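# Move the reel from the scanner glass onto the reel pile

## Task

Pick up the reel lying on the scanner's glass and set it down flat on top of the stack of reels beside the glass, on the robot's left side, keeping the same face upward. The reel is thin plastic and a hard squeeze can crack it, so close the fingers only as far as needed to hold it.

## Robot and tools

Robot: two arms in a physics simulation. left_arm carries a left hand and right_arm a right hand; each hand has four digits (index, middle, ring, thumb) driven by sixteen motors. The left arm's base is near (+0.010, +0.253, +0.046) m and the right arm's near (-0.021, -0.258, +0.021) m. A two-camera stand sits behind the arms.

Scene frame: origin at table height, halfway between the nominal bases; +z up, +x forward over the table, +y toward left_arm. Image left/right does not match arm names. Reported hand-point positions (metres) and quaternions (wxyz) are in this frame and may be off by a few centimetres, more at long reach.

Hand point axes (right hand): +z runs along straight fingers toward the tips, +y points out of the palm face (palm surface at y = -0.062), +x points across the palm away from the thumb. On the left hand +x points toward the thumb instead. A rigid mast near the wrist on the palm side can collide with objects. Fingertips have rubber caps. The right arm's elbow sags under load, so command a little higher than you want.

execute_actions(actions, cameras): actions is a list of actions; each action is a table of 1 to 15 rows, each row one control step of 1/30 s, and a short table repeats its final row to fill 15 steps (each action lasts 0.5 s). Every row is a single list of 48 numbers, each in [-1, 1], covering both arms even if one is idle, in this order:
1-6: left_arm dx, dy, dz, rx, ry, rz.
7-22: left hand motor goals: index_abd, index_mcp, index_pip, index_dip, middle_abd, middle_mcp, middle_pip, middle_dip, ring_abd, ring_mcp, ring_pip, ring_dip, thumb_cmc, thumb_axl, thumb_mcp, thumb_ipl.
23-24: left current_limit, speed.
25-30: right_arm dx..rz. 31-46: right hand motors, same order. 47-48: right current_limit, speed.

Arm numbers are offsets, not poses: they give the target relative to the Hand target at the start of that action, expressed in that Hand target's own axes. Every row in an action counts from that same start, not from the previous row; a new action or call starts from the updated Hand target, so repeating an offset moves further. Scale: 1.0 equals 0.6 m for dx, dy, dz and 180 degrees for rx, ry, rz, which together form one rotation vector. Orientation commands are clipped to within 40 degrees of the measured orientation each step. The hand often stops short of its target; an all-zero action re-requests it, and any remaining gap must be sent as a further offset. Very small moves may not begin. To release a push against something, command the target back beyond the current hand point.

Hand numbers are absolute goal angles, not offsets: each maps linearly between the hinge's two stops. Toward -1: _abd swings a finger sideways away from the thumb (straight at 0.00); _mcp bends at the knuckle (straight 0.75); _pip (straight 0.58) and _dip (straight 0.70) bend the outer hinges; thumb_cmc brings the thumb round in front of the palm (straight 0.71); thumb_axl twists the thumb about its length (straight 0.68); thumb_mcp (straight 0.23) and thumb_ipl (straight 0.17) bend the thumb. A zero is a real goal; to keep a hand unchanged, resend its hand_goal, hand_current_limit and hand_speed. current_limit maps -1..+1 to 0..550 mA (minimum 11 mA); speed maps to (speed+1)/2 of 8.5 rad/s. Initial values are current_limit +0.4, speed -0.6; last written values persist.

cameras: list of names (cam_high 896x504, cam_left_wrist 672x504, cam_right_wrist 672x504), ["all"], or []. Images come only when actions is empty or cameras requests them. An unknown name invalidates the call. Wrist images may lag while the arm moves.

Results: end_effector_position and quat, Hand target (the clipped last command, base for next offsets), joint positions, velocities (may read "within noise"), joint torques (include arm weight; numbers 3 and 4 wrap at ±28 N m), and per motor hand_goal, hand_measured, hand_current_ma (positive pushes toward -1), hand_state (moving, goal, blocked, overload). MOTOR HOT appears at 85 °C; at 100 °C the arm drops for 30-60 s (OVER-TEMPERATURE FAULT).

zoom_image(camera, region): enlarges [x0, y0, x1, y1] pixels (at most 504 by 504) of the newest image from that camera.
read_manual(section): returns licence texts only.
finished_scene(scene): ends the scene (1 or 2) irreversibly; calls after it in the same reply go to the next scene.

Gripping and cautions: a finger presses only when its goal lies past the object's surface; for the fragile reel set goals just slightly past contact and keep current_limit modest. A motor at 495 mA or more for 5 s shuts down for 10 s. Never let anything fall off the table, don't drop or release a moving reel, avoid slams, hard pushes and hitting fixed or heavy objects, keep the two hands from touching each other, and avoid stretching arms out or pushing into unreachable poses, which heats motors. Loose objects may be nudged occasionally by outside forces. The scene clock runs while you think.

Each tool is called in YAML: its name, and indented under it one key for each argument.

## Session

execute_actions:
  actions: []

Scene clock: 0.00 s.
left_arm: end_effector_position=(+0.7209, +0.4055, +0.3944) hand_goal=(+0.000, +0.754, +0.576, +0.696, +0.000, +0.754, +0.576, +0.696, +0.000, +0.754, +0.576, +0.696, +0.714, +0.678, +0.226, +0.168) hand_measured=(+0.000, +0.754, +0.576, +0.696, +0.000, +0.754, +0.576, +0.696, +0.000, +0.754, +0.576, +0.696, +0.714, +0.678, +0.226, +0.168) hand_current_ma=(+0, +0, +0, +0, +0, +0, +0, +0, +0, +0, +0, +0, +0, +0, +0, +0) hand_state=(goal, goal, goal, goal, goal, goal, goal, goal, goal, goal, goal, goal, goal, goal, goal, goal) hand_current_limit=0.40 hand_speed=-0.60 end_effector_quat_wxyz=(+0.374, +0.595, +0.640, +0.311) | right_arm: end_effector_position=(+0.8039, -0.6440, +0.2406) hand_goal=(+0.000, +0.754, +0.576, +0.696, +0.000, +0.754, +0.576, +0.696, +0.000, +0.754, +0.576, +0.696, +0.714, +0.678, +0.226, +0.168) hand_measured=(+0.000, +0.754, +0.576, +0.696, +0.000, +0.754, +0.576, +0.696, +0.000, +0.754, +0.576, +0.696, +0.714, +0.678, +0.226, +0.168) hand_current_ma=(+0, +0, +0, +0, +0, +0, +0, +0, +0, +0, +0, +0, +0, +0, +0, +0) hand_state=(goal, goal, goal, goal, goal, goal, goal, goal, goal, goal, goal, goal, goal, goal, goal, goal) hand_current_limit=0.40 hand_speed=-0.60 end_effector_quat_wxyz=(+0.456, +0.524, +0.435, +0.572)
Joint positions: left_arm=[0.241 1.605 1.351 -0.321 0.255 0.033] | right_arm=[-0.457 2.415 1.837 0.66 -0.506 0.245]
Joint velocities: within noise
Joint torques (N m): no reading
Heat: left arm: hottest waist 36 °C; right arm: hottest waist 34 °C.
Hand target: left_arm +0.7262, +0.4069, +0.4082; +0.380, +0.592, +0.634, +0.320 | right_arm +0.8067, -0.6455, +0.2445; +0.461, +0.519, +0.434, +0.574

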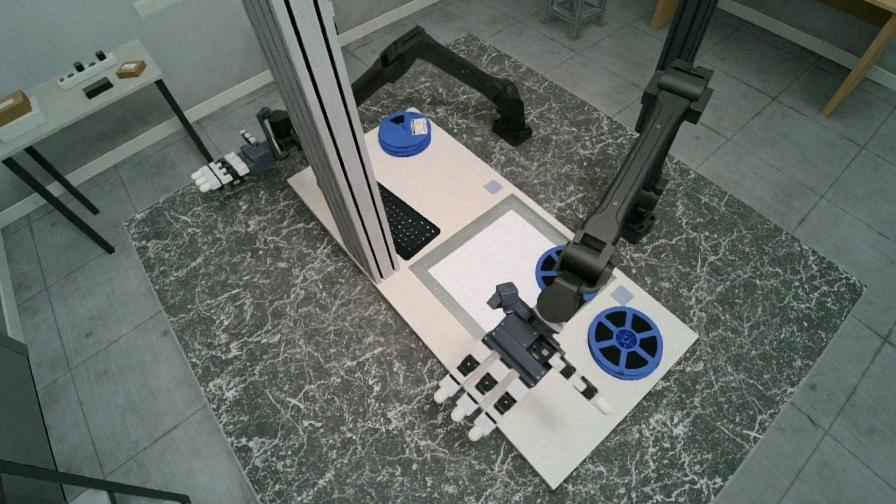

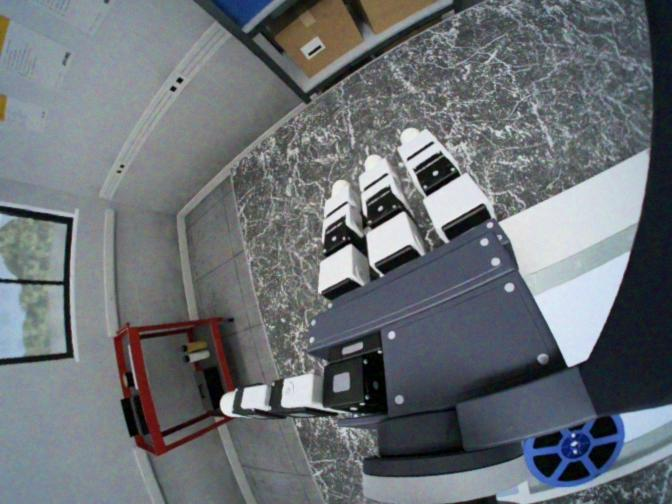

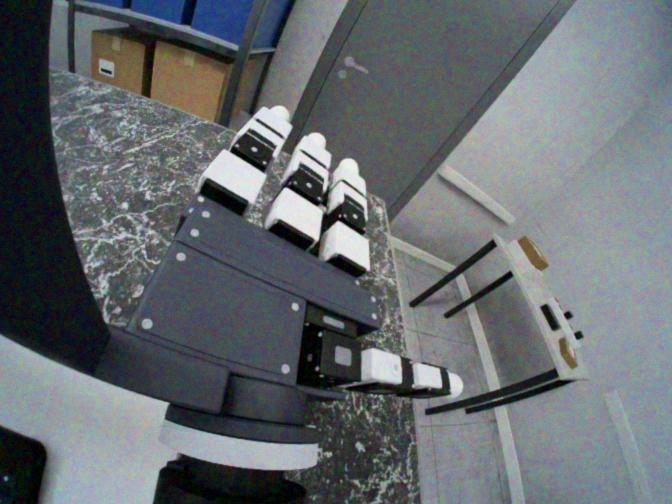

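zoom_image:
  camera: "cam_high"
  region: [400, 180, 720, 500]

zoom_image:
  camera: "cam_high"
  region: [520, 220, 680, 390]

Scaled by 1.575.

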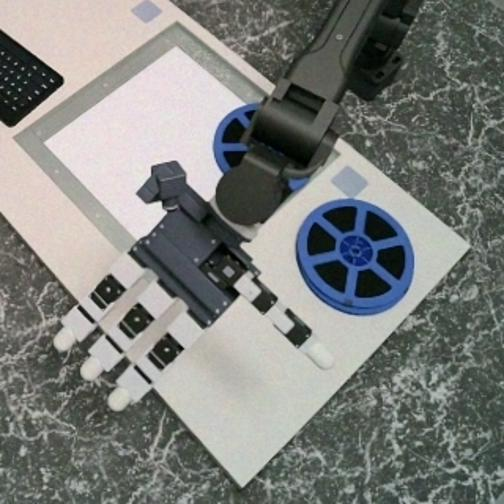

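Scaled by 2.965.

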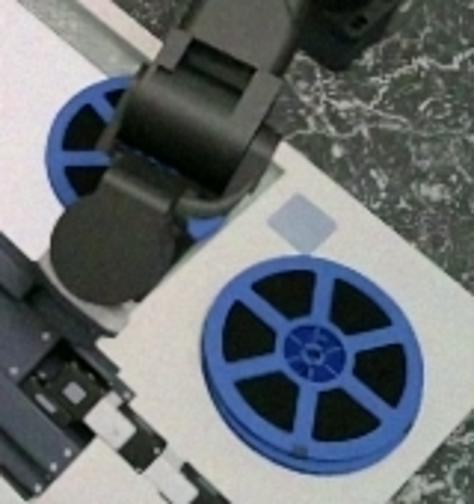

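execute_actions:
  actions:
    - [[-0.0103,-0.0587,-0.0543,0.1,0,0,0,0.754,0.576,0.696,0,0.754,0.576,0.696,0,0.754,0.576,0.696,0.714,0.678,0.226,0.168,0.4,-0.6,0,0,0,0,0,0,0,0.754,0.576,0.696,0,0.754,0.576,0.696,0,0.754,0.576,0.696,0.714,0.678,0.226,0.168,0.4,-0.6]]
    - [[-0.0103,-0.0727,-0.0335,0.1,0,0,0,0.754,0.576,0.696,0,0.754,0.576,0.696,0,0.754,0.576,0.696,0.714,0.678,0.226,0.168,0.4,-0.6,0,0,0,0,0,0,0,0.754,0.576,0.696,0,0.754,0.576,0.696,0,0.754,0.576,0.696,0.714,0.678,0.226,0.168,0.4,-0.6]]
    - [[-0.0103,-0.0795,-0.0095,0.1,0,0,0,0.754,0.576,0.696,0,0.754,0.576,0.696,0,0.754,0.576,0.696,0.714,0.678,0.226,0.168,0.4,-0.6,0,0,0,0,0,0,0,0.754,0.576,0.696,0,0.754,0.576,0.696,0,0.754,0.576,0.696,0.714,0.678,0.226,0.168,0.4,-0.6]]
  cameras: ["cam_high"]

Scene clock: 211.63 s.
left_arm: end_effector_position=(+0.5741, +0.3789, +0.3515) hand_goal=(+0.000, +0.754, +0.576, +0.696, +0.000, +0.754, +0.576, +0.696, +0.000, +0.754, +0.576, +0.696, +0.714, +0.678, +0.226, +0.168) hand_measured=(+0.000, +0.754, +0.576, +0.696, +0.000, +0.754, +0.576, +0.696, +0.000, +0.754, +0.576, +0.696, +0.716, +0.678, +0.224, +0.168) hand_current_ma=(+0, +0, +1, +0, +0, +1, +1, +0, +0, +1, +1, +0, +5, -1, -5, -1) hand_state=(goal, goal, goal, goal, goal, goal, goal, goal, goal, goal, goal, goal, goal, goal, goal, goal) hand_current_limit=0.40 hand_speed=-0.60 end_effector_quat_wxyz=(+0.063, +0.696, +0.715, -0.016) | right_arm: end_effector_position=(+0.8039, -0.6440, +0.2406) hand_goal=(+0.000, +0.754, +0.576, +0.696, +0.000, +0.754, +0.576, +0.696, +0.000, +0.754, +0.576, +0.696, +0.714, +0.678, +0.226, +0.168) hand_measured=(+0.000, +0.762, +0.576, +0.696, +0.000, +0.762, +0.576, +0.696, +0.000, +0.762, +0.576, +0.696, +0.720, +0.678, +0.226, +0.168) hand_current_ma=(+0, +7, +0, +0, +0, +7, +0, +0, +0, +8, +0, +0, +5, +0, +0, +0) hand_state=(goal, goal, goal, goal, goal, goal, goal, goal, goal, goal, goal, goal, goal, goal, goal, goal) hand_current_limit=0.40 hand_speed=-0.60 end_effector_quat_wxyz=(+0.456, +0.524, +0.435, +0.572)
Joint positions: left_arm=[0.247 1.599 1.707 -1.641 0.125 0.222] | right_arm=[-0.457 2.415 1.837 0.66 -0.506 0.245]
Joint torques (N m): left_arm=[0.5 -13.27 15.72 -0.03 -0.01 0.04] | right_arm=[0.32 -26.81 12.78 2.58 0 -0.24]
Heat: left arm: hottest elbow 46 °C; right arm: hottest shoulder 46 °C.
Hand target: left_arm +0.5885, +0.3827, +0.3690; +0.070, +0.700, +0.711, -0.003 | right_arm +0.8067, -0.6455, +0.2445; +0.461, +0.519, +0.434, +0.574
Off the commanded pose: left_arm 0.023 m, 2 deg | right_arm 0.005 m, 1 deg.
Images, in order (width x height): cam_high 896x504.

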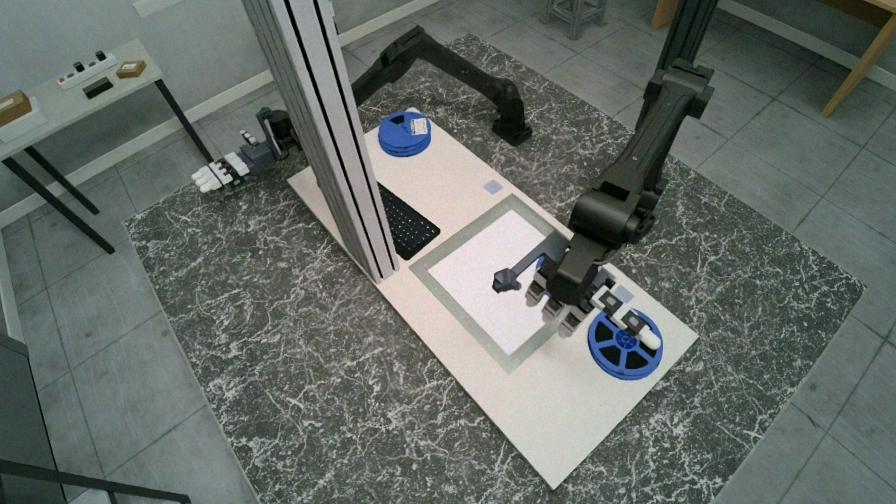

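execute_actions:
  actions:
    - [[-0.0217,-0.095,0.0548,0.0533,0.0228,0.0382,0,0.986,0.766,-0.319,0,0.986,0.766,-0.319,0,0.986,0.766,-0.319,-0.667,0.678,0.472,-0.503,0.4,-0.6,0,0,0,0,0,0,0,0.754,0.576,0.696,0,0.754,0.576,0.696,0,0.754,0.576,0.696,0.714,0.678,0.226,0.168,0.4,-0.6]]
    - [[-0.0367,-0.0812,0.0675,0.0533,0.0228,0.0382,0,0.986,0.766,-0.319,0,0.986,0.766,-0.319,0,0.986,0.766,-0.319,-0.667,0.678,0.472,-0.503,0.4,-0.6,0,0,0,0,0,0,0,0.754,0.576,0.696,0,0.754,0.576,0.696,0,0.754,0.576,0.696,0.714,0.678,0.226,0.168,0.4,-0.6]]
    - [[-0.0505,-0.0638,0.0767,0.0533,0.0228,0.0382,0,0.986,0.766,-0.319,0,0.986,0.766,-0.319,0,0.986,0.766,-0.319,-0.667,0.678,0.472,-0.503,0.4,-0.6,0,0,0,0,0,0,0,0.754,0.576,0.696,0,0.754,0.576,0.696,0,0.754,0.576,0.696,0.714,0.678,0.226,0.168,0.4,-0.6]]
  cameras: ["cam_high","cam_left_wrist"]

Scene clock: 270.83 s.
left_arm: end_effector_position=(+0.4343, +0.3344, +0.2589) hand_goal=(+0.000, +0.986, +0.766, -0.318, +0.000, +0.986, +0.766, -0.318, +0.000, +0.986, +0.766, -0.318, -0.666, +0.678, +0.472, -0.502) hand_measured=(+0.000, +0.978, +0.762, -0.316, +0.000, +0.978, +0.762, -0.316, +0.000, +0.976, +0.762, -0.314, -0.664, +0.678, +0.466, -0.500) hand_current_ma=(+0, -22, -10, +6, +0, -21, -9, +5, +0, -25, -11, +6, +2, -1, -21, +3) hand_state=(goal, goal, goal, goal, goal, goal, goal, goal, goal, goal, goal, goal, goal, goal, goal, goal) hand_current_limit=0.40 hand_speed=-0.60 end_effector_quat_wxyz=(-0.154, +0.811, +0.562, -0.047) | right_arm: end_effector_position=(+0.8039, -0.6440, +0.2406) hand_goal=(+0.000, +0.754, +0.576, +0.696, +0.000, +0.754, +0.576, +0.696, +0.000, +0.754, +0.576, +0.696, +0.714, +0.678, +0.226, +0.168) hand_measured=(+0.000, +0.762, +0.576, +0.696, +0.000, +0.762, +0.576, +0.696, +0.000, +0.762, +0.576, +0.696, +0.720, +0.678, +0.226, +0.168) hand_current_ma=(+0, +7, +0, +0, +0, +7, +0, +0, +0, +8, +0, +0, +5, +0, +0, +0) hand_state=(goal, goal, goal, goal, goal, goal, goal, goal, goal, goal, goal, goal, goal, goal, goal, goal) hand_current_limit=0.40 hand_speed=-0.60 end_effector_quat_wxyz=(+0.456, +0.524, +0.435, +0.572)
Joint positions: left_arm=[0.134 1.398 1.287 -1.688 -0.232 0.47] | right_arm=[-0.457 2.415 1.837 0.66 -0.506 0.245]
Joint torques (N m): left_arm=[-0.32 -11.87 8.54 -0.72 -0.27 0.11] | right_arm=[0.44 -26.81 12.75 2.59 -0.01 -0.23]
Heat: left arm: hottest elbow 53 °C; right arm: hottest shoulder 47 °C.
Hand target: left_arm +0.4281, +0.3306, +0.2591; -0.181, +0.806, +0.556, -0.092 | right_arm +0.8067, -0.6455, +0.2445; +0.461, +0.519, +0.434, +0.574
Off the commanded pose: left_arm 0.007 m, 6 deg | right_arm 0.005 m, 1 deg.
joint sent to its limit (left arm) — joint 4 (wrist pitch), lower limit. The joint targets are off in orientation, not in position.
camera_calibration:
cam_left_wrist: T_world_to_cam=[[-0.873242, -0.474301, 0.111743, 0.481063], [-0.139773, 0.463486, 0.875011, -0.361576], [-0.46681, 0.748478, -0.47103, 0.202317], [0, 0, 0, 1]] pos_world=[0.463989, 0.244324, 0.357925]
Images, in order (width x height): cam_high 896x504, cam_left_wrist 672x504.

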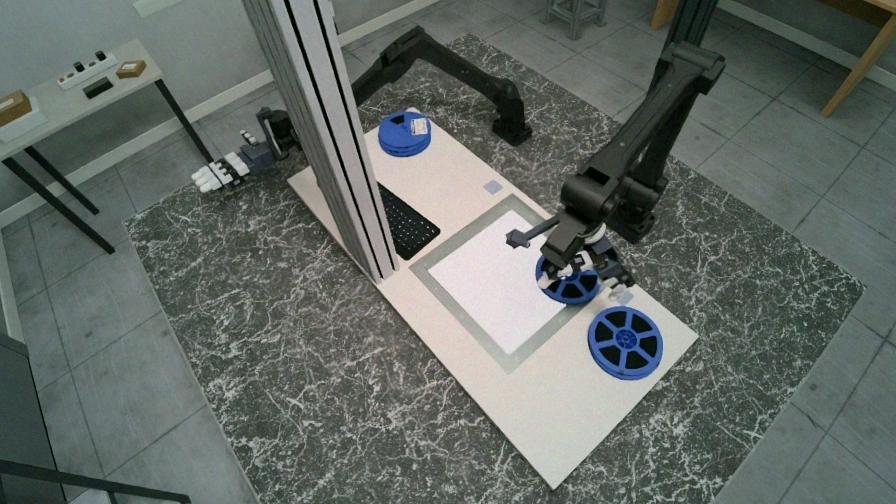

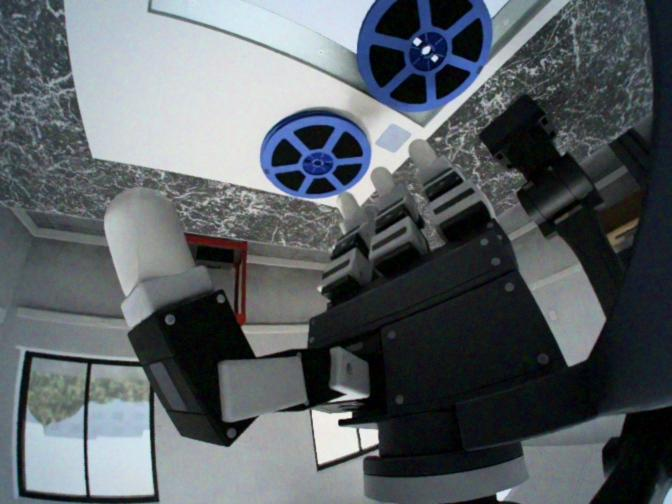

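zoom_image:
  camera: "cam_left_wrist"
  region: [250, 0, 530, 210]

Scaled by 1.800 from the camera's 672x504 image, which has a finer 960x720 frame.

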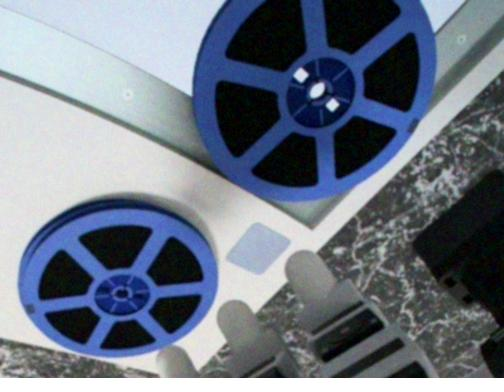

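zoom_image:
  camera: "cam_high"
  region: [520, 220, 680, 390]

Scaled by 2.965.

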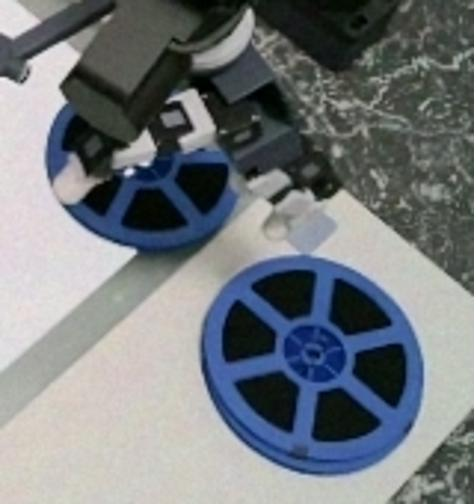

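execute_actions:
  actions:
    - [[-0.063,-0.0177,0.0625,0.0398,0.0171,0.0286,0,0.986,0.766,-0.319,0,0.986,0.766,-0.319,0,0.986,0.766,-0.319,-0.667,0.678,0.472,-0.503,0.4,-0.6,0,0,0,0,0,0,0,0.754,0.576,0.696,0,0.754,0.576,0.696,0,0.754,0.576,0.696,0.714,0.678,0.226,0.168,0.4,-0.6]]
    - [[-0.0673,-0.004,0.0603,0.0398,0.0171,0.0286,0,0.986,0.766,-0.319,0,0.986,0.766,-0.319,0,0.986,0.766,-0.319,-0.667,0.678,0.472,-0.503,0.4,-0.6,0,0,0,0,0,0,0,0.754,0.576,0.696,0,0.754,0.576,0.696,0,0.754,0.576,0.696,0.714,0.678,0.226,0.168,0.4,-0.6]]
    - [[-0.0703,0.0097,0.0563,0.0398,0.0171,0.0286,0,0.986,0.766,-0.319,0,0.986,0.766,-0.319,0,0.986,0.766,-0.319,-0.667,0.678,0.472,-0.503,0.4,-0.6,0,0,0,0,0,0,0,0.754,0.576,0.696,0,0.754,0.576,0.696,0,0.754,0.576,0.696,0.714,0.678,0.226,0.168,0.4,-0.6]]
    - [[-0.0717,0.0227,0.0505,0.0398,0.0171,0.0286,0,0.986,0.766,-0.319,0,0.986,0.766,-0.319,0,0.986,0.766,-0.319,-0.667,0.678,0.472,-0.503,0.4,-0.6,0,0,0,0,0,0,0,0.754,0.576,0.696,0,0.754,0.576,0.696,0,0.754,0.576,0.696,0.714,0.678,0.226,0.168,0.4,-0.6]]
  cameras: ["cam_high","cam_left_wrist"]

Scene clock: 309.40 s.
left_arm: end_effector_position=(+0.2884, +0.2315, +0.1355) hand_goal=(+0.000, +0.986, +0.766, -0.318, +0.000, +0.986, +0.766, -0.318, +0.000, +0.986, +0.766, -0.318, -0.666, +0.678, +0.472, -0.502) hand_measured=(+0.000, +0.978, +0.762, -0.316, +0.000, +0.978, +0.762, -0.316, +0.000, +0.976, +0.762, -0.316, -0.666, +0.678, +0.466, -0.500) hand_current_ma=(+0, -22, -10, +5, +0, -21, -9, +4, +0, -25, -11, +6, +1, -1, -20, +3) hand_state=(goal, goal, goal, goal, goal, goal, goal, goal, goal, goal, goal, goal, goal, goal, goal, goal) hand_current_limit=0.40 hand_speed=-0.60 end_effector_quat_wxyz=(-0.336, +0.874, +0.339, -0.098) | right_arm: end_effector_position=(+0.8039, -0.6440, +0.2406) hand_goal=(+0.000, +0.754, +0.576, +0.696, +0.000, +0.754, +0.576, +0.696, +0.000, +0.754, +0.576, +0.696, +0.714, +0.678, +0.226, +0.168) hand_measured=(+0.000, +0.762, +0.576, +0.696, +0.000, +0.762, +0.576, +0.696, +0.000, +0.762, +0.576, +0.696, +0.720, +0.678, +0.226, +0.168) hand_current_ma=(+0, +7, +0, +0, +0, +7, +0, +0, +0, +8, +0, +0, +5, +0, +0, +0) hand_state=(goal, goal, goal, goal, goal, goal, goal, goal, goal, goal, goal, goal, goal, goal, goal, goal) hand_current_limit=0.40 hand_speed=-0.60 end_effector_quat_wxyz=(+0.456, +0.524, +0.435, +0.572)
Joint positions: left_arm=[-0.279 1.34 0.851 -1.688 -0.404 0.429] | right_arm=[-0.457 2.415 1.837 0.66 -0.506 0.245]
Joint torques (N m): left_arm=[0.15 -5.07 7.02 -1.48 -0.23 -0.17] | right_arm=[0.38 -26.81 12.75 2.59 -0.01 -0.24]
Heat: left arm: hottest elbow 46 °C; right arm: hottest shoulder 47 °C.
Hand target: left_arm +0.2842, +0.2316, +0.1299; -0.412, +0.827, +0.343, -0.170 | right_arm +0.8067, -0.6455, +0.2445; +0.461, +0.519, +0.434, +0.574
Off the commanded pose: left_arm 0.007 m, 13 deg | right_arm 0.005 m, 1 deg.
joint sent to its limit (left arm) — joint 4 (wrist pitch), lower limit. The joint targets are off in orientation, not in position.
camera_calibration:
cam_left_wrist: T_world_to_cam=[[-0.918381, -0.116839, 0.378055, 0.212772], [0.344665, 0.233124, 0.909318, -0.31739], [-0.194378, 0.965402, -0.173826, -0.0159781], [0, 0, 0, 1]] pos_world=[0.301694, 0.114277, 0.205392]
Images, in order (width x height): cam_high 896x504, cam_left_wrist 672x504.

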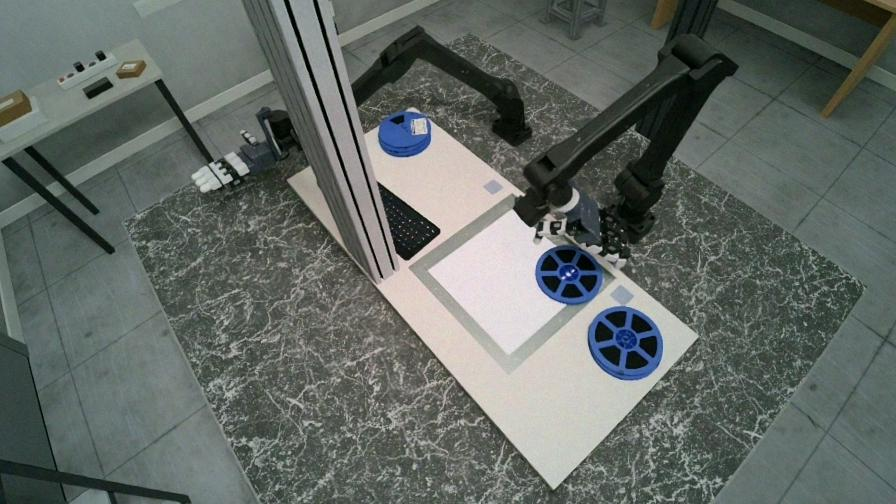

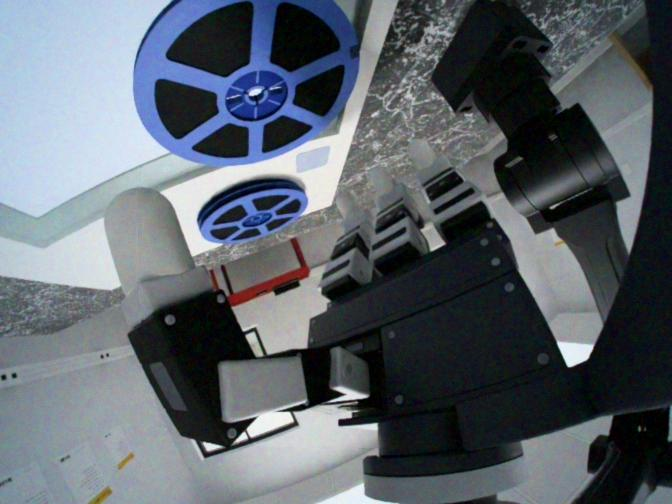

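zoom_image:
  camera: "cam_high"
  region: [500, 170, 680, 350]

Scaled by 2.800.

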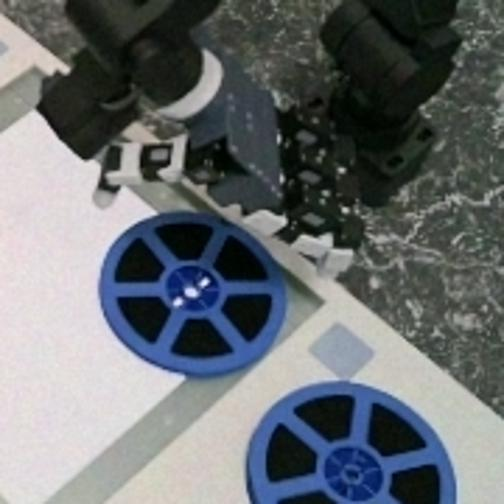

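execute_actions:
  actions:
    - [[0.0048,0.0428,0.0263,0,0,0,0,0.986,0.766,-0.319,0,0.986,0.766,-0.319,0,0.986,0.766,-0.319,-0.667,0.678,0.472,-0.503,0.4,-0.6,0,0,0,0,0,0,0,0.754,0.576,0.696,0,0.754,0.576,0.696,0,0.754,0.576,0.696,0.714,0.678,0.226,0.168,0.4,-0.6]]
    - [[0.0048,0.0428,0.0263,0,0,0,0,0.986,0.766,-0.319,0,0.986,0.766,-0.319,0,0.986,0.766,-0.319,-0.667,0.678,0.472,-0.503,0.4,-0.6,0,0,0,0,0,0,0,0.754,0.576,0.696,0,0.754,0.576,0.696,0,0.754,0.576,0.696,0.714,0.678,0.226,0.168,0.4,-0.6]]
  cameras: ["cam_high","cam_left_wrist"]

zoom_image:
  camera: "cam_high"
  region: [500, 170, 680, 350]

Scene clock: 356.73 s.
left_arm: end_effector_position=(+0.2771, +0.2376, +0.0674) hand_goal=(+0.000, +0.986, +0.766, -0.318, +0.000, +0.986, +0.766, -0.318, +0.000, +0.986, +0.766, -0.318, -0.666, +0.678, +0.472, -0.502) hand_measured=(+0.000, +0.978, +0.762, -0.316, +0.000, +0.978, +0.762, -0.316, +0.000, +0.976, +0.762, -0.316, -0.666, +0.678, +0.466, -0.500) hand_current_ma=(+0, -22, -10, +5, +0, -21, -9, +4, +0, -25, -11, +6, +1, -1, -18, +3) hand_state=(goal, goal, goal, goal, goal, goal, goal, goal, goal, goal, goal, goal, goal, goal, goal, goal) hand_current_limit=0.40 hand_speed=-0.60 end_effector_quat_wxyz=(-0.417, +0.824, +0.337, -0.182) | right_arm: end_effector_position=(+0.8039, -0.6440, +0.2406) hand_goal=(+0.000, +0.754, +0.576, +0.696, +0.000, +0.754, +0.576, +0.696, +0.000, +0.754, +0.576, +0.696, +0.714, +0.678, +0.226, +0.168) hand_measured=(+0.000, +0.762, +0.576, +0.696, +0.000, +0.762, +0.576, +0.696, +0.000, +0.762, +0.576, +0.696, +0.720, +0.678, +0.226, +0.168) hand_current_ma=(+0, +7, +0, +0, +0, +7, +0, +0, +0, +8, +0, +0, +5, +0, +0, +0) hand_state=(goal, goal, goal, goal, goal, goal, goal, goal, goal, goal, goal, goal, goal, goal, goal, goal) hand_current_limit=0.40 hand_speed=-0.60 end_effector_quat_wxyz=(+0.456, +0.524, +0.435, +0.572)
Joint positions: left_arm=[-0.291 1.633 0.865 -1.688 -0.389 0.323] | right_arm=[-0.457 2.415 1.837 0.66 -0.506 0.245]
Joint torques (N m): left_arm=[-0.44 -8.82 8.28 -1.76 -0.18 -0.14] | right_arm=[0.44 -26.87 12.75 2.61 0 -0.24]
Heat: left arm: hottest elbow 40 °C; right arm: hottest shoulder 48 °C.
Hand target: left_arm +0.2925, +0.2317, +0.0700; -0.412, +0.827, +0.343, -0.170 | right_arm +0.8067, -0.6455, +0.2445; +0.461, +0.519, +0.434, +0.574
Off the commanded pose: left_arm 0.017 m, 2 deg | right_arm 0.005 m, 1 deg.
camera_calibration:
cam_left_wrist: T_world_to_cam=[[-0.80718, -0.2329, 0.542419, 0.214572], [0.518554, 0.159315, 0.840072, -0.27897], [-0.282068, 0.959362, -0.0078246, -0.0213159], [0, 0, 0, 1]] pos_world=[0.311847, 0.114868, 0.1178]
Images, in order (width x height): cam_high 896x504, cam_left_wrist 672x504.

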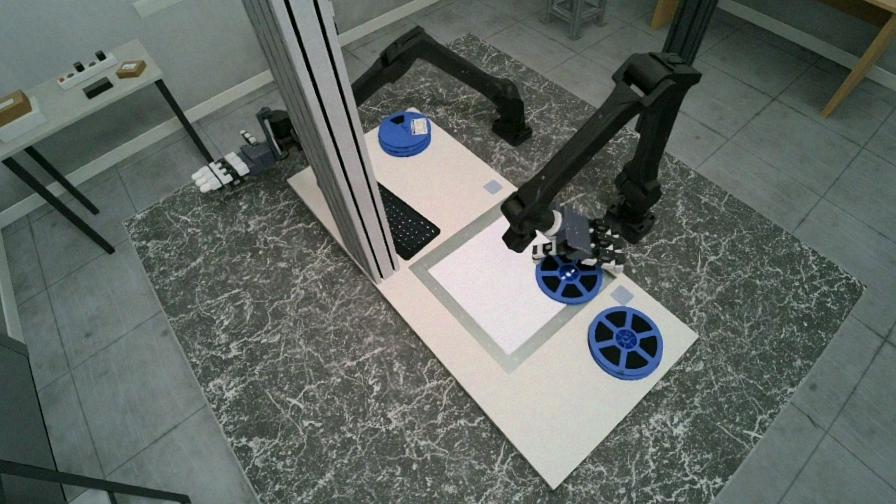

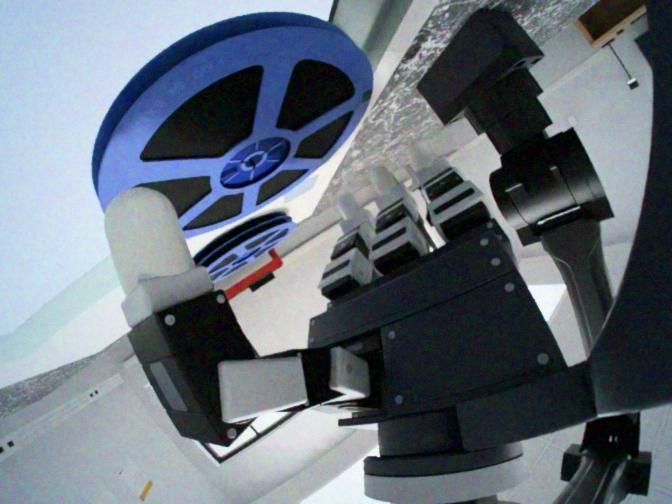

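Scaled by 2.800.

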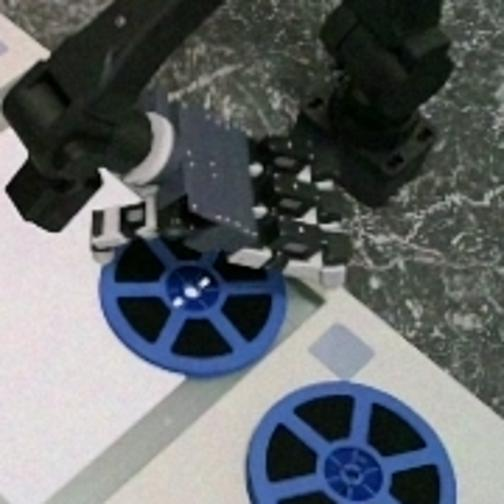

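execute_actions:
  actions:
    - [[0,0.032,-0.001,0,0,0,0,0.986,0.766,-0.101,0,0.986,0.766,-0.101,0,0.986,0.766,-0.101,-0.667,0.678,0.472,-0.503,0.4,-0.6,0,0,0,0,0,0,0,0.754,0.576,0.696,0,0.754,0.576,0.696,0,0.754,0.576,0.696,0.714,0.678,0.226,0.168,0.4,-0.6]]
    - [[0,0.032,-0.001,0,0,0,0,0.986,0.766,-0.101,0,0.986,0.766,-0.101,0,0.986,0.766,-0.101,-0.667,0.678,0.472,-0.503,0.4,-0.6,0,0,0,0,0,0,0,0.754,0.576,0.696,0,0.754,0.576,0.696,0,0.754,0.576,0.696,0.714,0.678,0.226,0.168,0.4,-0.6]]
  cameras: ["cam_high","cam_left_wrist"]

zoom_image:
  camera: "cam_high"
  region: [510, 200, 650, 340]

Scene clock: 375.63 s.
left_arm: end_effector_position=(+0.2937, +0.2212, +0.0420) hand_goal=(+0.000, +0.986, +0.766, -0.100, +0.000, +0.986, +0.766, -0.100, +0.000, +0.986, +0.766, -0.100, -0.666, +0.678, +0.472, -0.502) hand_measured=(+0.000, +0.978, +0.762, -0.104, +0.000, +0.978, +0.762, -0.102, +0.000, +0.976, +0.762, -0.104, -0.666, +0.678, +0.466, -0.500) hand_current_ma=(+0, -22, -10, -6, +0, -21, -9, -5, +0, -25, -11, -7, +1, -1, -18, +3) hand_state=(goal, goal, goal, goal, goal, goal, goal, goal, goal, goal, goal, goal, goal, goal, goal, goal) hand_current_limit=0.40 hand_speed=-0.60 end_effector_quat_wxyz=(-0.417, +0.825, +0.337, -0.181) | right_arm: end_effector_position=(+0.8039, -0.6440, +0.2406) hand_goal=(+0.000, +0.754, +0.576, +0.696, +0.000, +0.754, +0.576, +0.696, +0.000, +0.754, +0.576, +0.696, +0.714, +0.678, +0.226, +0.168) hand_measured=(+0.000, +0.762, +0.576, +0.696, +0.000, +0.762, +0.576, +0.696, +0.000, +0.762, +0.576, +0.696, +0.720, +0.678, +0.226, +0.168) hand_current_ma=(+0, +7, +0, +0, +0, +7, +0, +0, +0, +8, +0, +0, +5, +0, +0, +0) hand_state=(goal, goal, goal, goal, goal, goal, goal, goal, goal, goal, goal, goal, goal, goal, goal, goal) hand_current_limit=0.40 hand_speed=-0.60 end_effector_quat_wxyz=(+0.456, +0.524, +0.435, +0.572)
Joint positions: left_arm=[-0.323 1.731 0.907 -1.638 -0.365 0.301] | right_arm=[-0.457 2.415 1.837 0.66 -0.506 0.245]
Joint torques (N m): left_arm=[-0.67 -9.35 7.98 -1.44 -0.17 -0.17] | right_arm=[0.38 -26.81 12.75 2.61 0 -0.24]
Heat: left arm: hottest elbow 40 °C; right arm: hottest shoulder 48 °C.
Hand target: left_arm +0.3095, +0.2146, +0.0400; -0.412, +0.827, +0.343, -0.170 | right_arm +0.8067, -0.6455, +0.2445; +0.461, +0.519, +0.434, +0.574
Off the commanded pose: left_arm 0.017 m, 2 deg | right_arm 0.005 m, 1 deg.
camera_calibration:
cam_left_wrist: T_world_to_cam=[[-0.808375, -0.233015, 0.540587, 0.238444], [0.516709, 0.159105, 0.841248, -0.263075], [-0.282033, 0.959369, -0.00821541, -0.00119891], [0, 0, 0, 1]] pos_world=[0.328347, 0.0985677, 0.0924019]
Images, in order (width x height): cam_high 896x504, cam_left_wrist 672x504.

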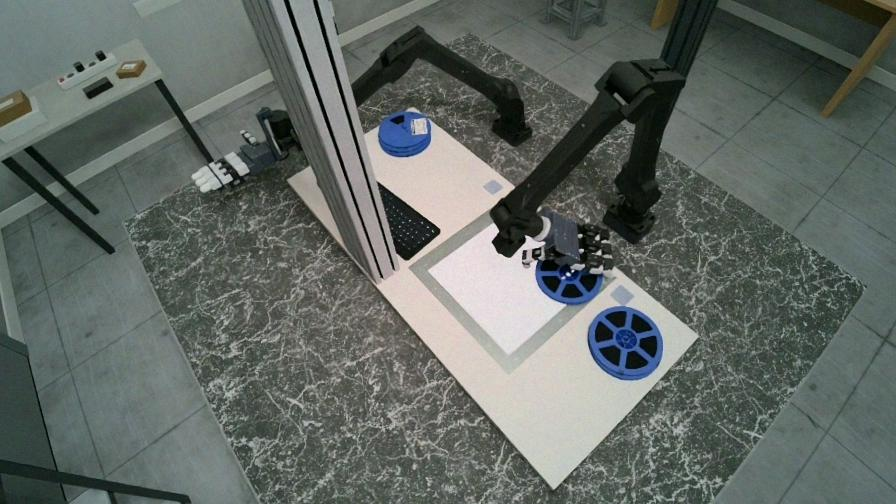

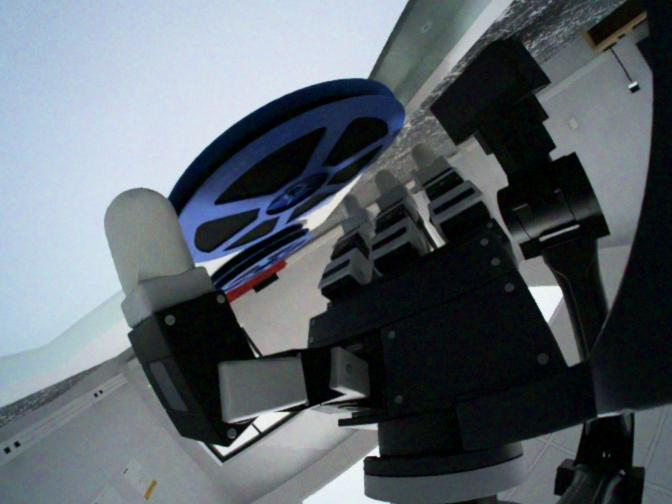

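Scaled by 3.600.

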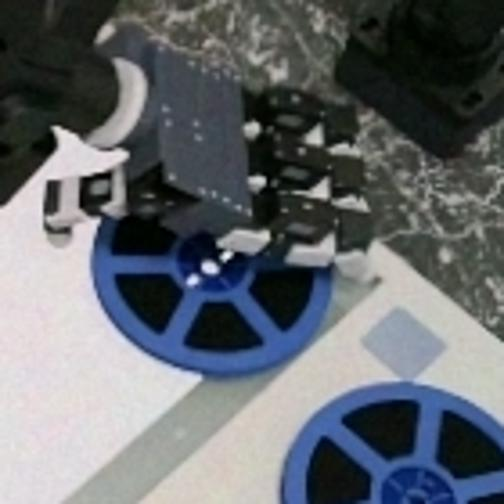

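execute_actions:
  actions:
    - [[0.0047,0.0212,0.0328,0,0,0,0,0.986,0.766,-0.101,0,0.986,0.766,-0.101,0,0.986,0.766,-0.101,-0.667,0.678,0.472,-0.503,0.4,-0.6,0,0,0,0,0,0,0,0.754,0.576,0.696,0,0.754,0.576,0.696,0,0.754,0.576,0.696,0.714,0.678,0.226,0.168,0.4,-0.6]]
  cameras: ["cam_high","cam_left_wrist"]

zoom_image:
  camera: "cam_high"
  region: [510, 200, 650, 340]

zoom_image:
  camera: "cam_left_wrist"
  region: [80, 80, 480, 380]

Scene clock: 387.70 s.
left_arm: end_effector_position=(+0.3035, +0.2208, +0.0292) hand_goal=(+0.000, +0.986, +0.766, -0.100, +0.000, +0.986, +0.766, -0.100, +0.000, +0.986, +0.766, -0.100, -0.666, +0.678, +0.472, -0.502) hand_measured=(+0.000, +0.980, +0.764, -0.102, +0.000, +0.978, +0.764, -0.102, +0.000, +0.976, +0.762, -0.104, -0.680, +0.678, +0.476, -0.510) hand_current_ma=(+0, -14, -4, -3, -1, -19, -4, -5, +0, -26, -11, -7, -36, -1, +14, -31) hand_state=(goal, goal, goal, goal, goal, goal, goal, goal, goal, goal, goal, goal, goal, goal, goal, goal) hand_current_limit=0.40 hand_speed=-0.60 end_effector_quat_wxyz=(-0.411, +0.829, +0.342, -0.166) | right_arm: end_effector_position=(+0.8039, -0.6440, +0.2406) hand_goal=(+0.000, +0.754, +0.576, +0.696, +0.000, +0.754, +0.576, +0.696, +0.000, +0.754, +0.576, +0.696, +0.714, +0.678, +0.226, +0.168) hand_measured=(+0.000, +0.762, +0.576, +0.696, +0.000, +0.762, +0.576, +0.696, +0.000, +0.762, +0.576, +0.696, +0.720, +0.678, +0.226, +0.168) hand_current_ma=(+0, +7, +0, +0, +0, +7, +0, +0, +0, +8, +0, +0, +5, +0, +0, +0) hand_state=(goal, goal, goal, goal, goal, goal, goal, goal, goal, goal, goal, goal, goal, goal, goal, goal) hand_current_limit=0.40 hand_speed=-0.60 end_effector_quat_wxyz=(+0.456, +0.524, +0.435, +0.572)
Joint positions: left_arm=[-0.32 1.755 0.907 -1.582 -0.376 0.299] | right_arm=[-0.457 2.415 1.837 0.66 -0.506 0.245]
Joint torques (N m): left_arm=[1.14 -8.53 5.34 -0.91 -0.24 0.03] | right_arm=[0.44 -26.81 12.79 2.62 -0.01 -0.23]
Heat: left arm: hottest elbow 40 °C; right arm: hottest shoulder 48 °C.
Hand target: left_arm +0.3058, +0.2222, +0.0180; -0.412, +0.827, +0.343, -0.170 | right_arm +0.8067, -0.6455, +0.2445; +0.461, +0.519, +0.434, +0.574
Off the commanded pose: left_arm 0.011 m, 1 deg | right_arm 0.005 m, 1 deg.
camera_calibration:
cam_left_wrist: T_world_to_cam=[[-0.827546, -0.227985, 0.513021, 0.258668], [0.488342, 0.158442, 0.858148, -0.249026], [-0.276929, 0.960687, -0.0197838, 0.00037833], [0, 0, 0, 1]] pos_world=[0.335775, 0.0980654, 0.0810069]
Images, in order (width x height): cam_high 896x504, cam_left_wrist 672x504.

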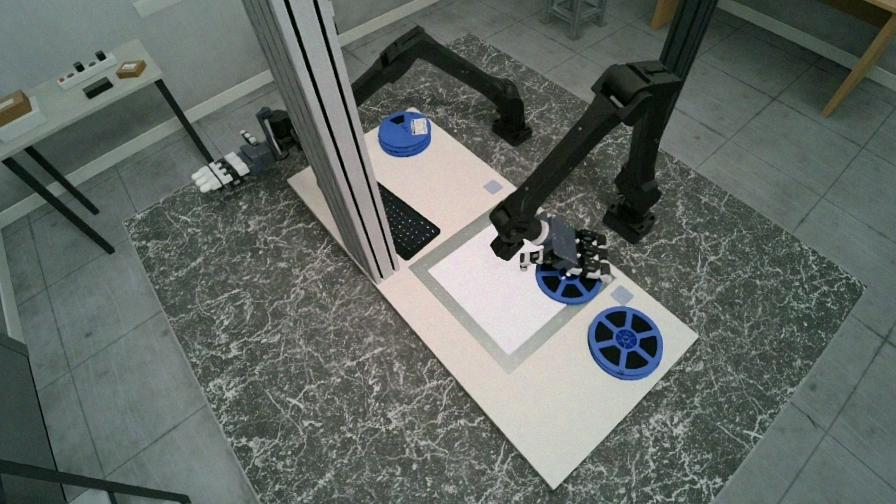

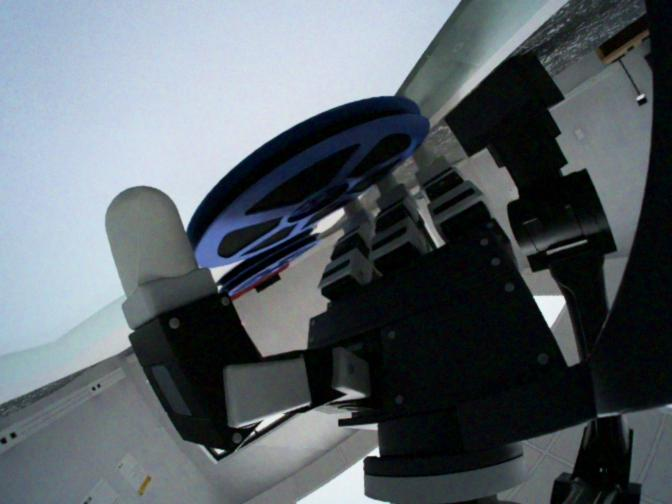

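Scaled by 3.600.

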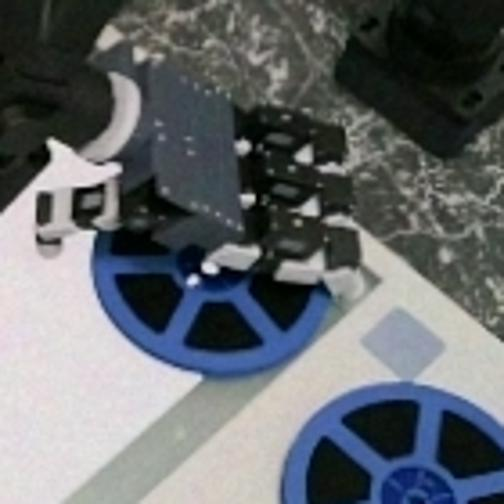

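Scaled by 1.260 from the camera's 672x504 image, which has a finer 960x720 frame.

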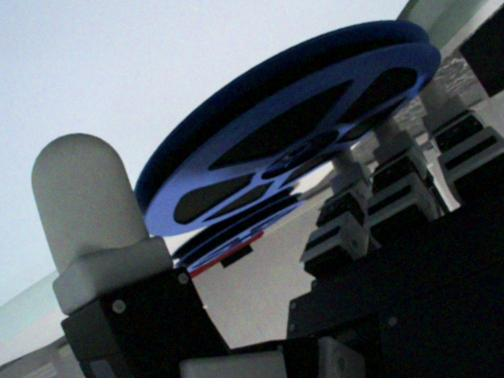

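execute_actions:
  actions:
    - [[0,-0.024,-0.0181,0,0,0,0,0.986,0.766,-0.101,0,0.986,0.766,-0.101,0,0.986,0.766,-0.101,-0.667,0.678,0.472,-0.503,0.4,-0.6,0,0,0,0,0,0,0,0.754,0.576,0.696,0,0.754,0.576,0.696,0,0.754,0.576,0.696,0.714,0.678,0.226,0.168,0.4,-0.6]]
    - [[0.0329,0.0022,-0.0029,0,0,0,0,0.986,0.766,-0.101,0,0.986,0.766,-0.101,0,0.986,0.766,-0.101,-0.667,0.678,0.472,-0.503,0.4,-0.6,0,0,0,0,0,0,0,0.754,0.576,0.696,0,0.754,0.576,0.696,0,0.754,0.576,0.696,0.714,0.678,0.226,0.168,0.4,-0.6]]
  cameras: ["cam_high","cam_left_wrist"]

zoom_image:
  camera: "cam_high"
  region: [510, 200, 650, 340]

zoom_image:
  camera: "cam_left_wrist"
  region: [80, 80, 480, 380]

Scene clock: 419.07 s.
left_arm: end_effector_position=(+0.3105, +0.2379, +0.0335) hand_goal=(+0.000, +0.986, +0.766, -0.100, +0.000, +0.986, +0.766, -0.100, +0.000, +0.986, +0.766, -0.100, -0.666, +0.678, +0.472, -0.502) hand_measured=(+0.000, +0.980, +0.764, -0.102, +0.000, +0.978, +0.764, -0.102, +0.000, +0.976, +0.762, -0.104, -0.668, +0.678, +0.472, -0.500) hand_current_ma=(+0, -17, -4, -3, -1, -19, -4, -5, +0, -26, -11, -7, -3, -1, -1, +6) hand_state=(goal, goal, goal, goal, goal, goal, goal, goal, goal, goal, goal, goal, goal, goal, goal, goal) hand_current_limit=0.40 hand_speed=-0.60 end_effector_quat_wxyz=(-0.414, +0.825, +0.346, -0.170) | right_arm: end_effector_position=(+0.8039, -0.6440, +0.2406) hand_goal=(+0.000, +0.754, +0.576, +0.696, +0.000, +0.754, +0.576, +0.696, +0.000, +0.754, +0.576, +0.696, +0.714, +0.678, +0.226, +0.168) hand_measured=(+0.000, +0.762, +0.576, +0.696, +0.000, +0.762, +0.576, +0.696, +0.000, +0.762, +0.576, +0.696, +0.720, +0.678, +0.226, +0.168) hand_current_ma=(+0, +7, +0, +0, +0, +7, +0, +0, +0, +8, +0, +0, +5, +0, +0, +0) hand_state=(goal, goal, goal, goal, goal, goal, goal, goal, goal, goal, goal, goal, goal, goal, goal, goal) hand_current_limit=0.40 hand_speed=-0.60 end_effector_quat_wxyz=(+0.456, +0.524, +0.435, +0.572)
Joint positions: left_arm=[-0.269 1.755 0.921 -1.595 -0.409 0.323] | right_arm=[-0.457 2.415 1.837 0.66 -0.506 0.245]
Joint torques (N m): left_arm=[0.44 -10.23 7.68 -2.3 -0.32 0.09] | right_arm=[0.38 -26.81 12.75 2.59 0 -0.24]
Heat: left arm: hottest elbow 38 °C; right arm: hottest shoulder 48 °C.
Hand target: left_arm +0.3213, +0.2347, +0.0361; -0.412, +0.827, +0.343, -0.170 | right_arm +0.8067, -0.6455, +0.2445; +0.461, +0.519, +0.434, +0.574
Off the commanded pose: left_arm 0.012 m, 1 deg | right_arm 0.005 m, 1 deg.
camera_calibration:
cam_left_wrist: T_world_to_cam=[[-0.82151, -0.24097, 0.516774, 0.26718], [0.492257, 0.157662, 0.856053, -0.259813], [-0.287759, 0.957641, -0.0109017, -0.010261], [0, 0, 0, 1]] pos_world=[0.344433, 0.115171, 0.0842306]
Images, in order (width x height): cam_high 896x504, cam_left_wrist 672x504.

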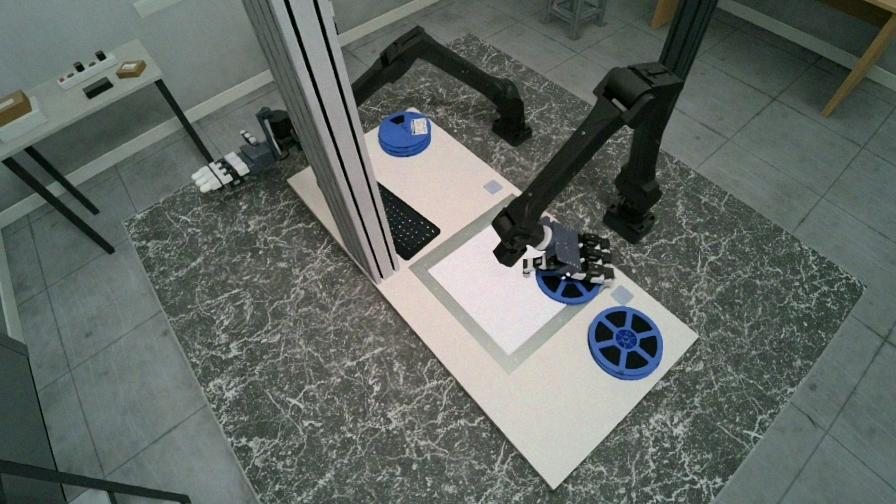

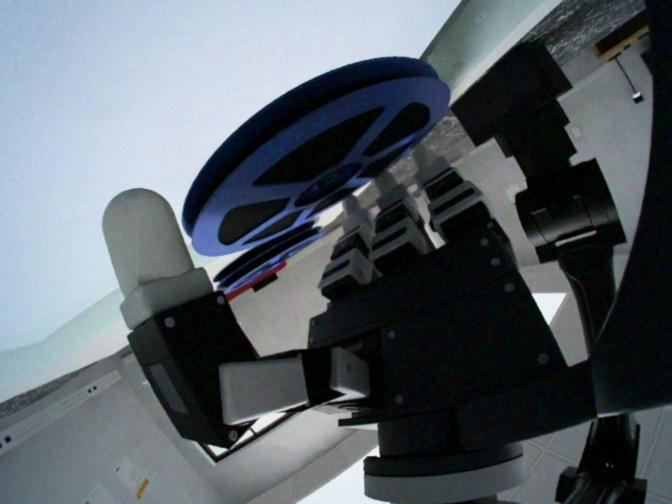

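Scaled by 3.600.

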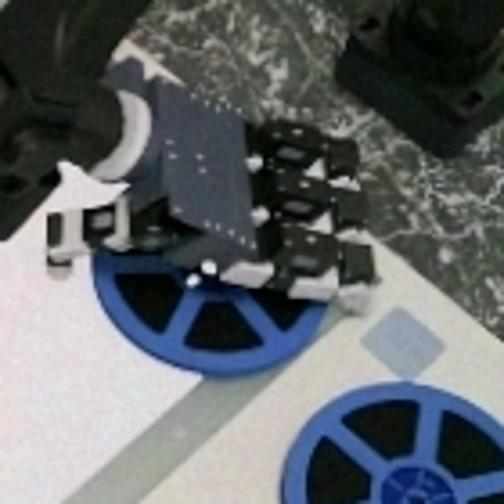

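Scaled by 1.260 from the camera's 672x504 image, which has a finer 960x720 frame.

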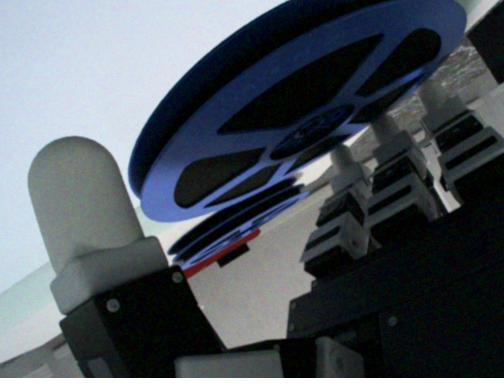

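execute_actions:
  actions:
    - [[0.0093,-0.0002,0.01,0,0,0,0,0.986,0.839,-0.275,0,0.986,0.839,-0.275,0,0.986,0.766,-0.101,-0.667,0.678,0.472,-0.568,-0.1,-0.8,0,0,0,0,0,0,0,0.754,0.576,0.696,0,0.754,0.576,0.696,0,0.754,0.576,0.696,0.714,0.678,0.226,0.168,0.4,-0.6]]
  cameras: ["cam_high","cam_left_wrist"]

zoom_image:
  camera: "cam_high"
  region: [510, 200, 650, 340]

zoom_image:
  camera: "cam_left_wrist"
  region: [80, 80, 480, 380]

Scene clock: 449.80 s.
left_arm: end_effector_position=(+0.3112, +0.2434, +0.0338) hand_goal=(+0.000, +0.986, +0.840, -0.274, +0.000, +0.986, +0.840, -0.274, +0.000, +0.986, +0.766, -0.100, -0.666, +0.678, +0.472, -0.568) hand_measured=(+0.000, +0.980, +0.832, -0.272, +0.000, +0.978, +0.832, -0.272, +0.000, +0.976, +0.762, -0.104, -0.668, +0.678, +0.472, -0.566) hand_current_ma=(+0, -17, -18, +5, -1, -19, -16, +4, +0, -26, -11, -7, -3, -1, -1, +7) hand_state=(goal, goal, goal, goal, goal, goal, goal, goal, goal, goal, goal, goal, goal, goal, goal, goal) hand_current_limit=-0.10 hand_speed=-0.80 end_effector_quat_wxyz=(-0.416, +0.825, +0.343, -0.171) | right_arm: end_effector_position=(+0.8039, -0.6440, +0.2406) hand_goal=(+0.000, +0.754, +0.576, +0.696, +0.000, +0.754, +0.576, +0.696, +0.000, +0.754, +0.576, +0.696, +0.714, +0.678, +0.226, +0.168) hand_measured=(+0.000, +0.762, +0.576, +0.696, +0.000, +0.762, +0.576, +0.696, +0.000, +0.762, +0.576, +0.696, +0.720, +0.678, +0.226, +0.168) hand_current_ma=(+0, +7, +0, +0, +0, +7, +0, +0, +0, +8, +0, +0, +5, +0, +0, +0) hand_state=(goal, goal, goal, goal, goal, goal, goal, goal, goal, goal, goal, goal, goal, goal, goal, goal) hand_current_limit=0.40 hand_speed=-0.60 end_effector_quat_wxyz=(+0.456, +0.524, +0.435, +0.572)
Joint positions: left_arm=[-0.255 1.755 0.921 -1.595 -0.424 0.337] | right_arm=[-0.457 2.415 1.837 0.66 -0.506 0.245]
Joint torques (N m): left_arm=[0.85 -8.76 7.1 -1.57 -0.31 0.11] | right_arm=[0.38 -26.81 12.77 2.61 0 -0.23]
Heat: left arm: hottest elbow 38 °C; right arm: hottest shoulder 49 °C.
Hand target: left_arm +0.3219, +0.2422, +0.0326; -0.412, +0.827, +0.343, -0.170 | right_arm +0.8067, -0.6455, +0.2445; +0.461, +0.519, +0.434, +0.574
Off the commanded pose: left_arm 0.011 m, 1 deg | right_arm 0.005 m, 1 deg.
camera_calibration:
cam_left_wrist: T_world_to_cam=[[-0.819817, -0.237515, 0.521044, 0.267496], [0.49776, 0.154239, 0.85349, -0.262159], [-0.283082, 0.959061, -0.00822237, -0.0171008], [0, 0, 0, 1]] pos_world=[0.344949, 0.12037, 0.0842328]
Images, in order (width x height): cam_high 896x504, cam_left_wrist 672x504.

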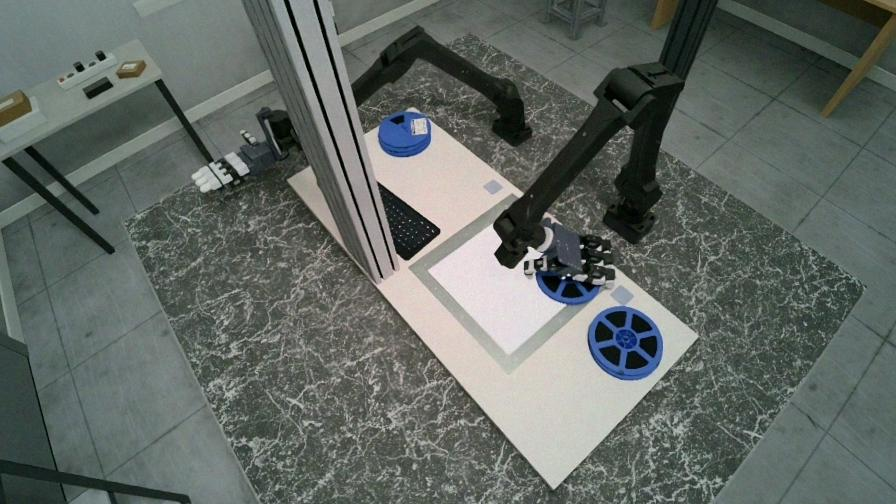

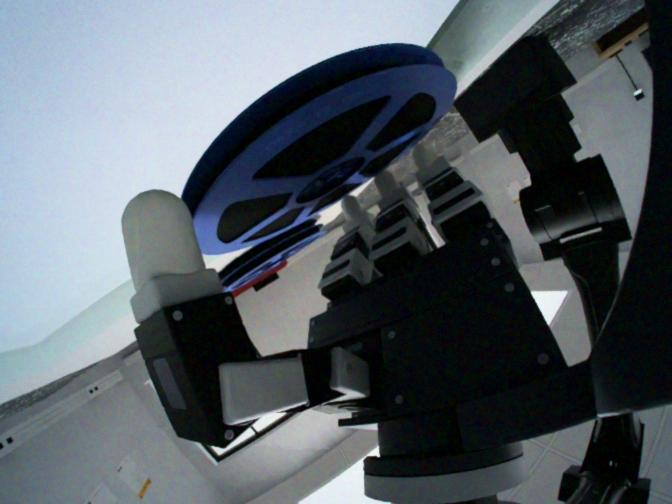

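Scaled by 3.600.

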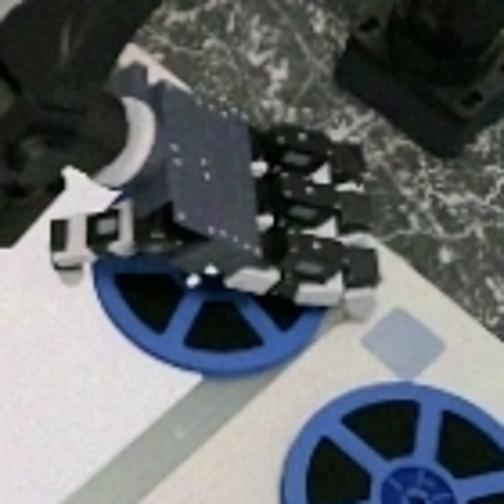

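Scaled by 1.260 from the camera's 672x504 image, which has a finer 960x720 frame.

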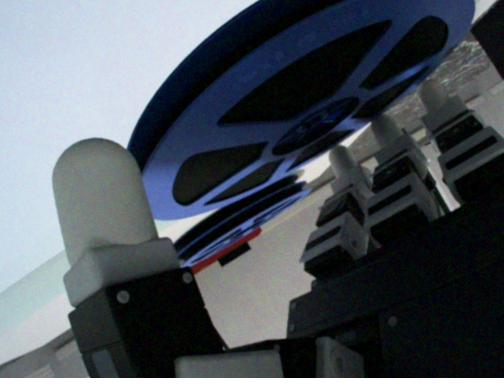

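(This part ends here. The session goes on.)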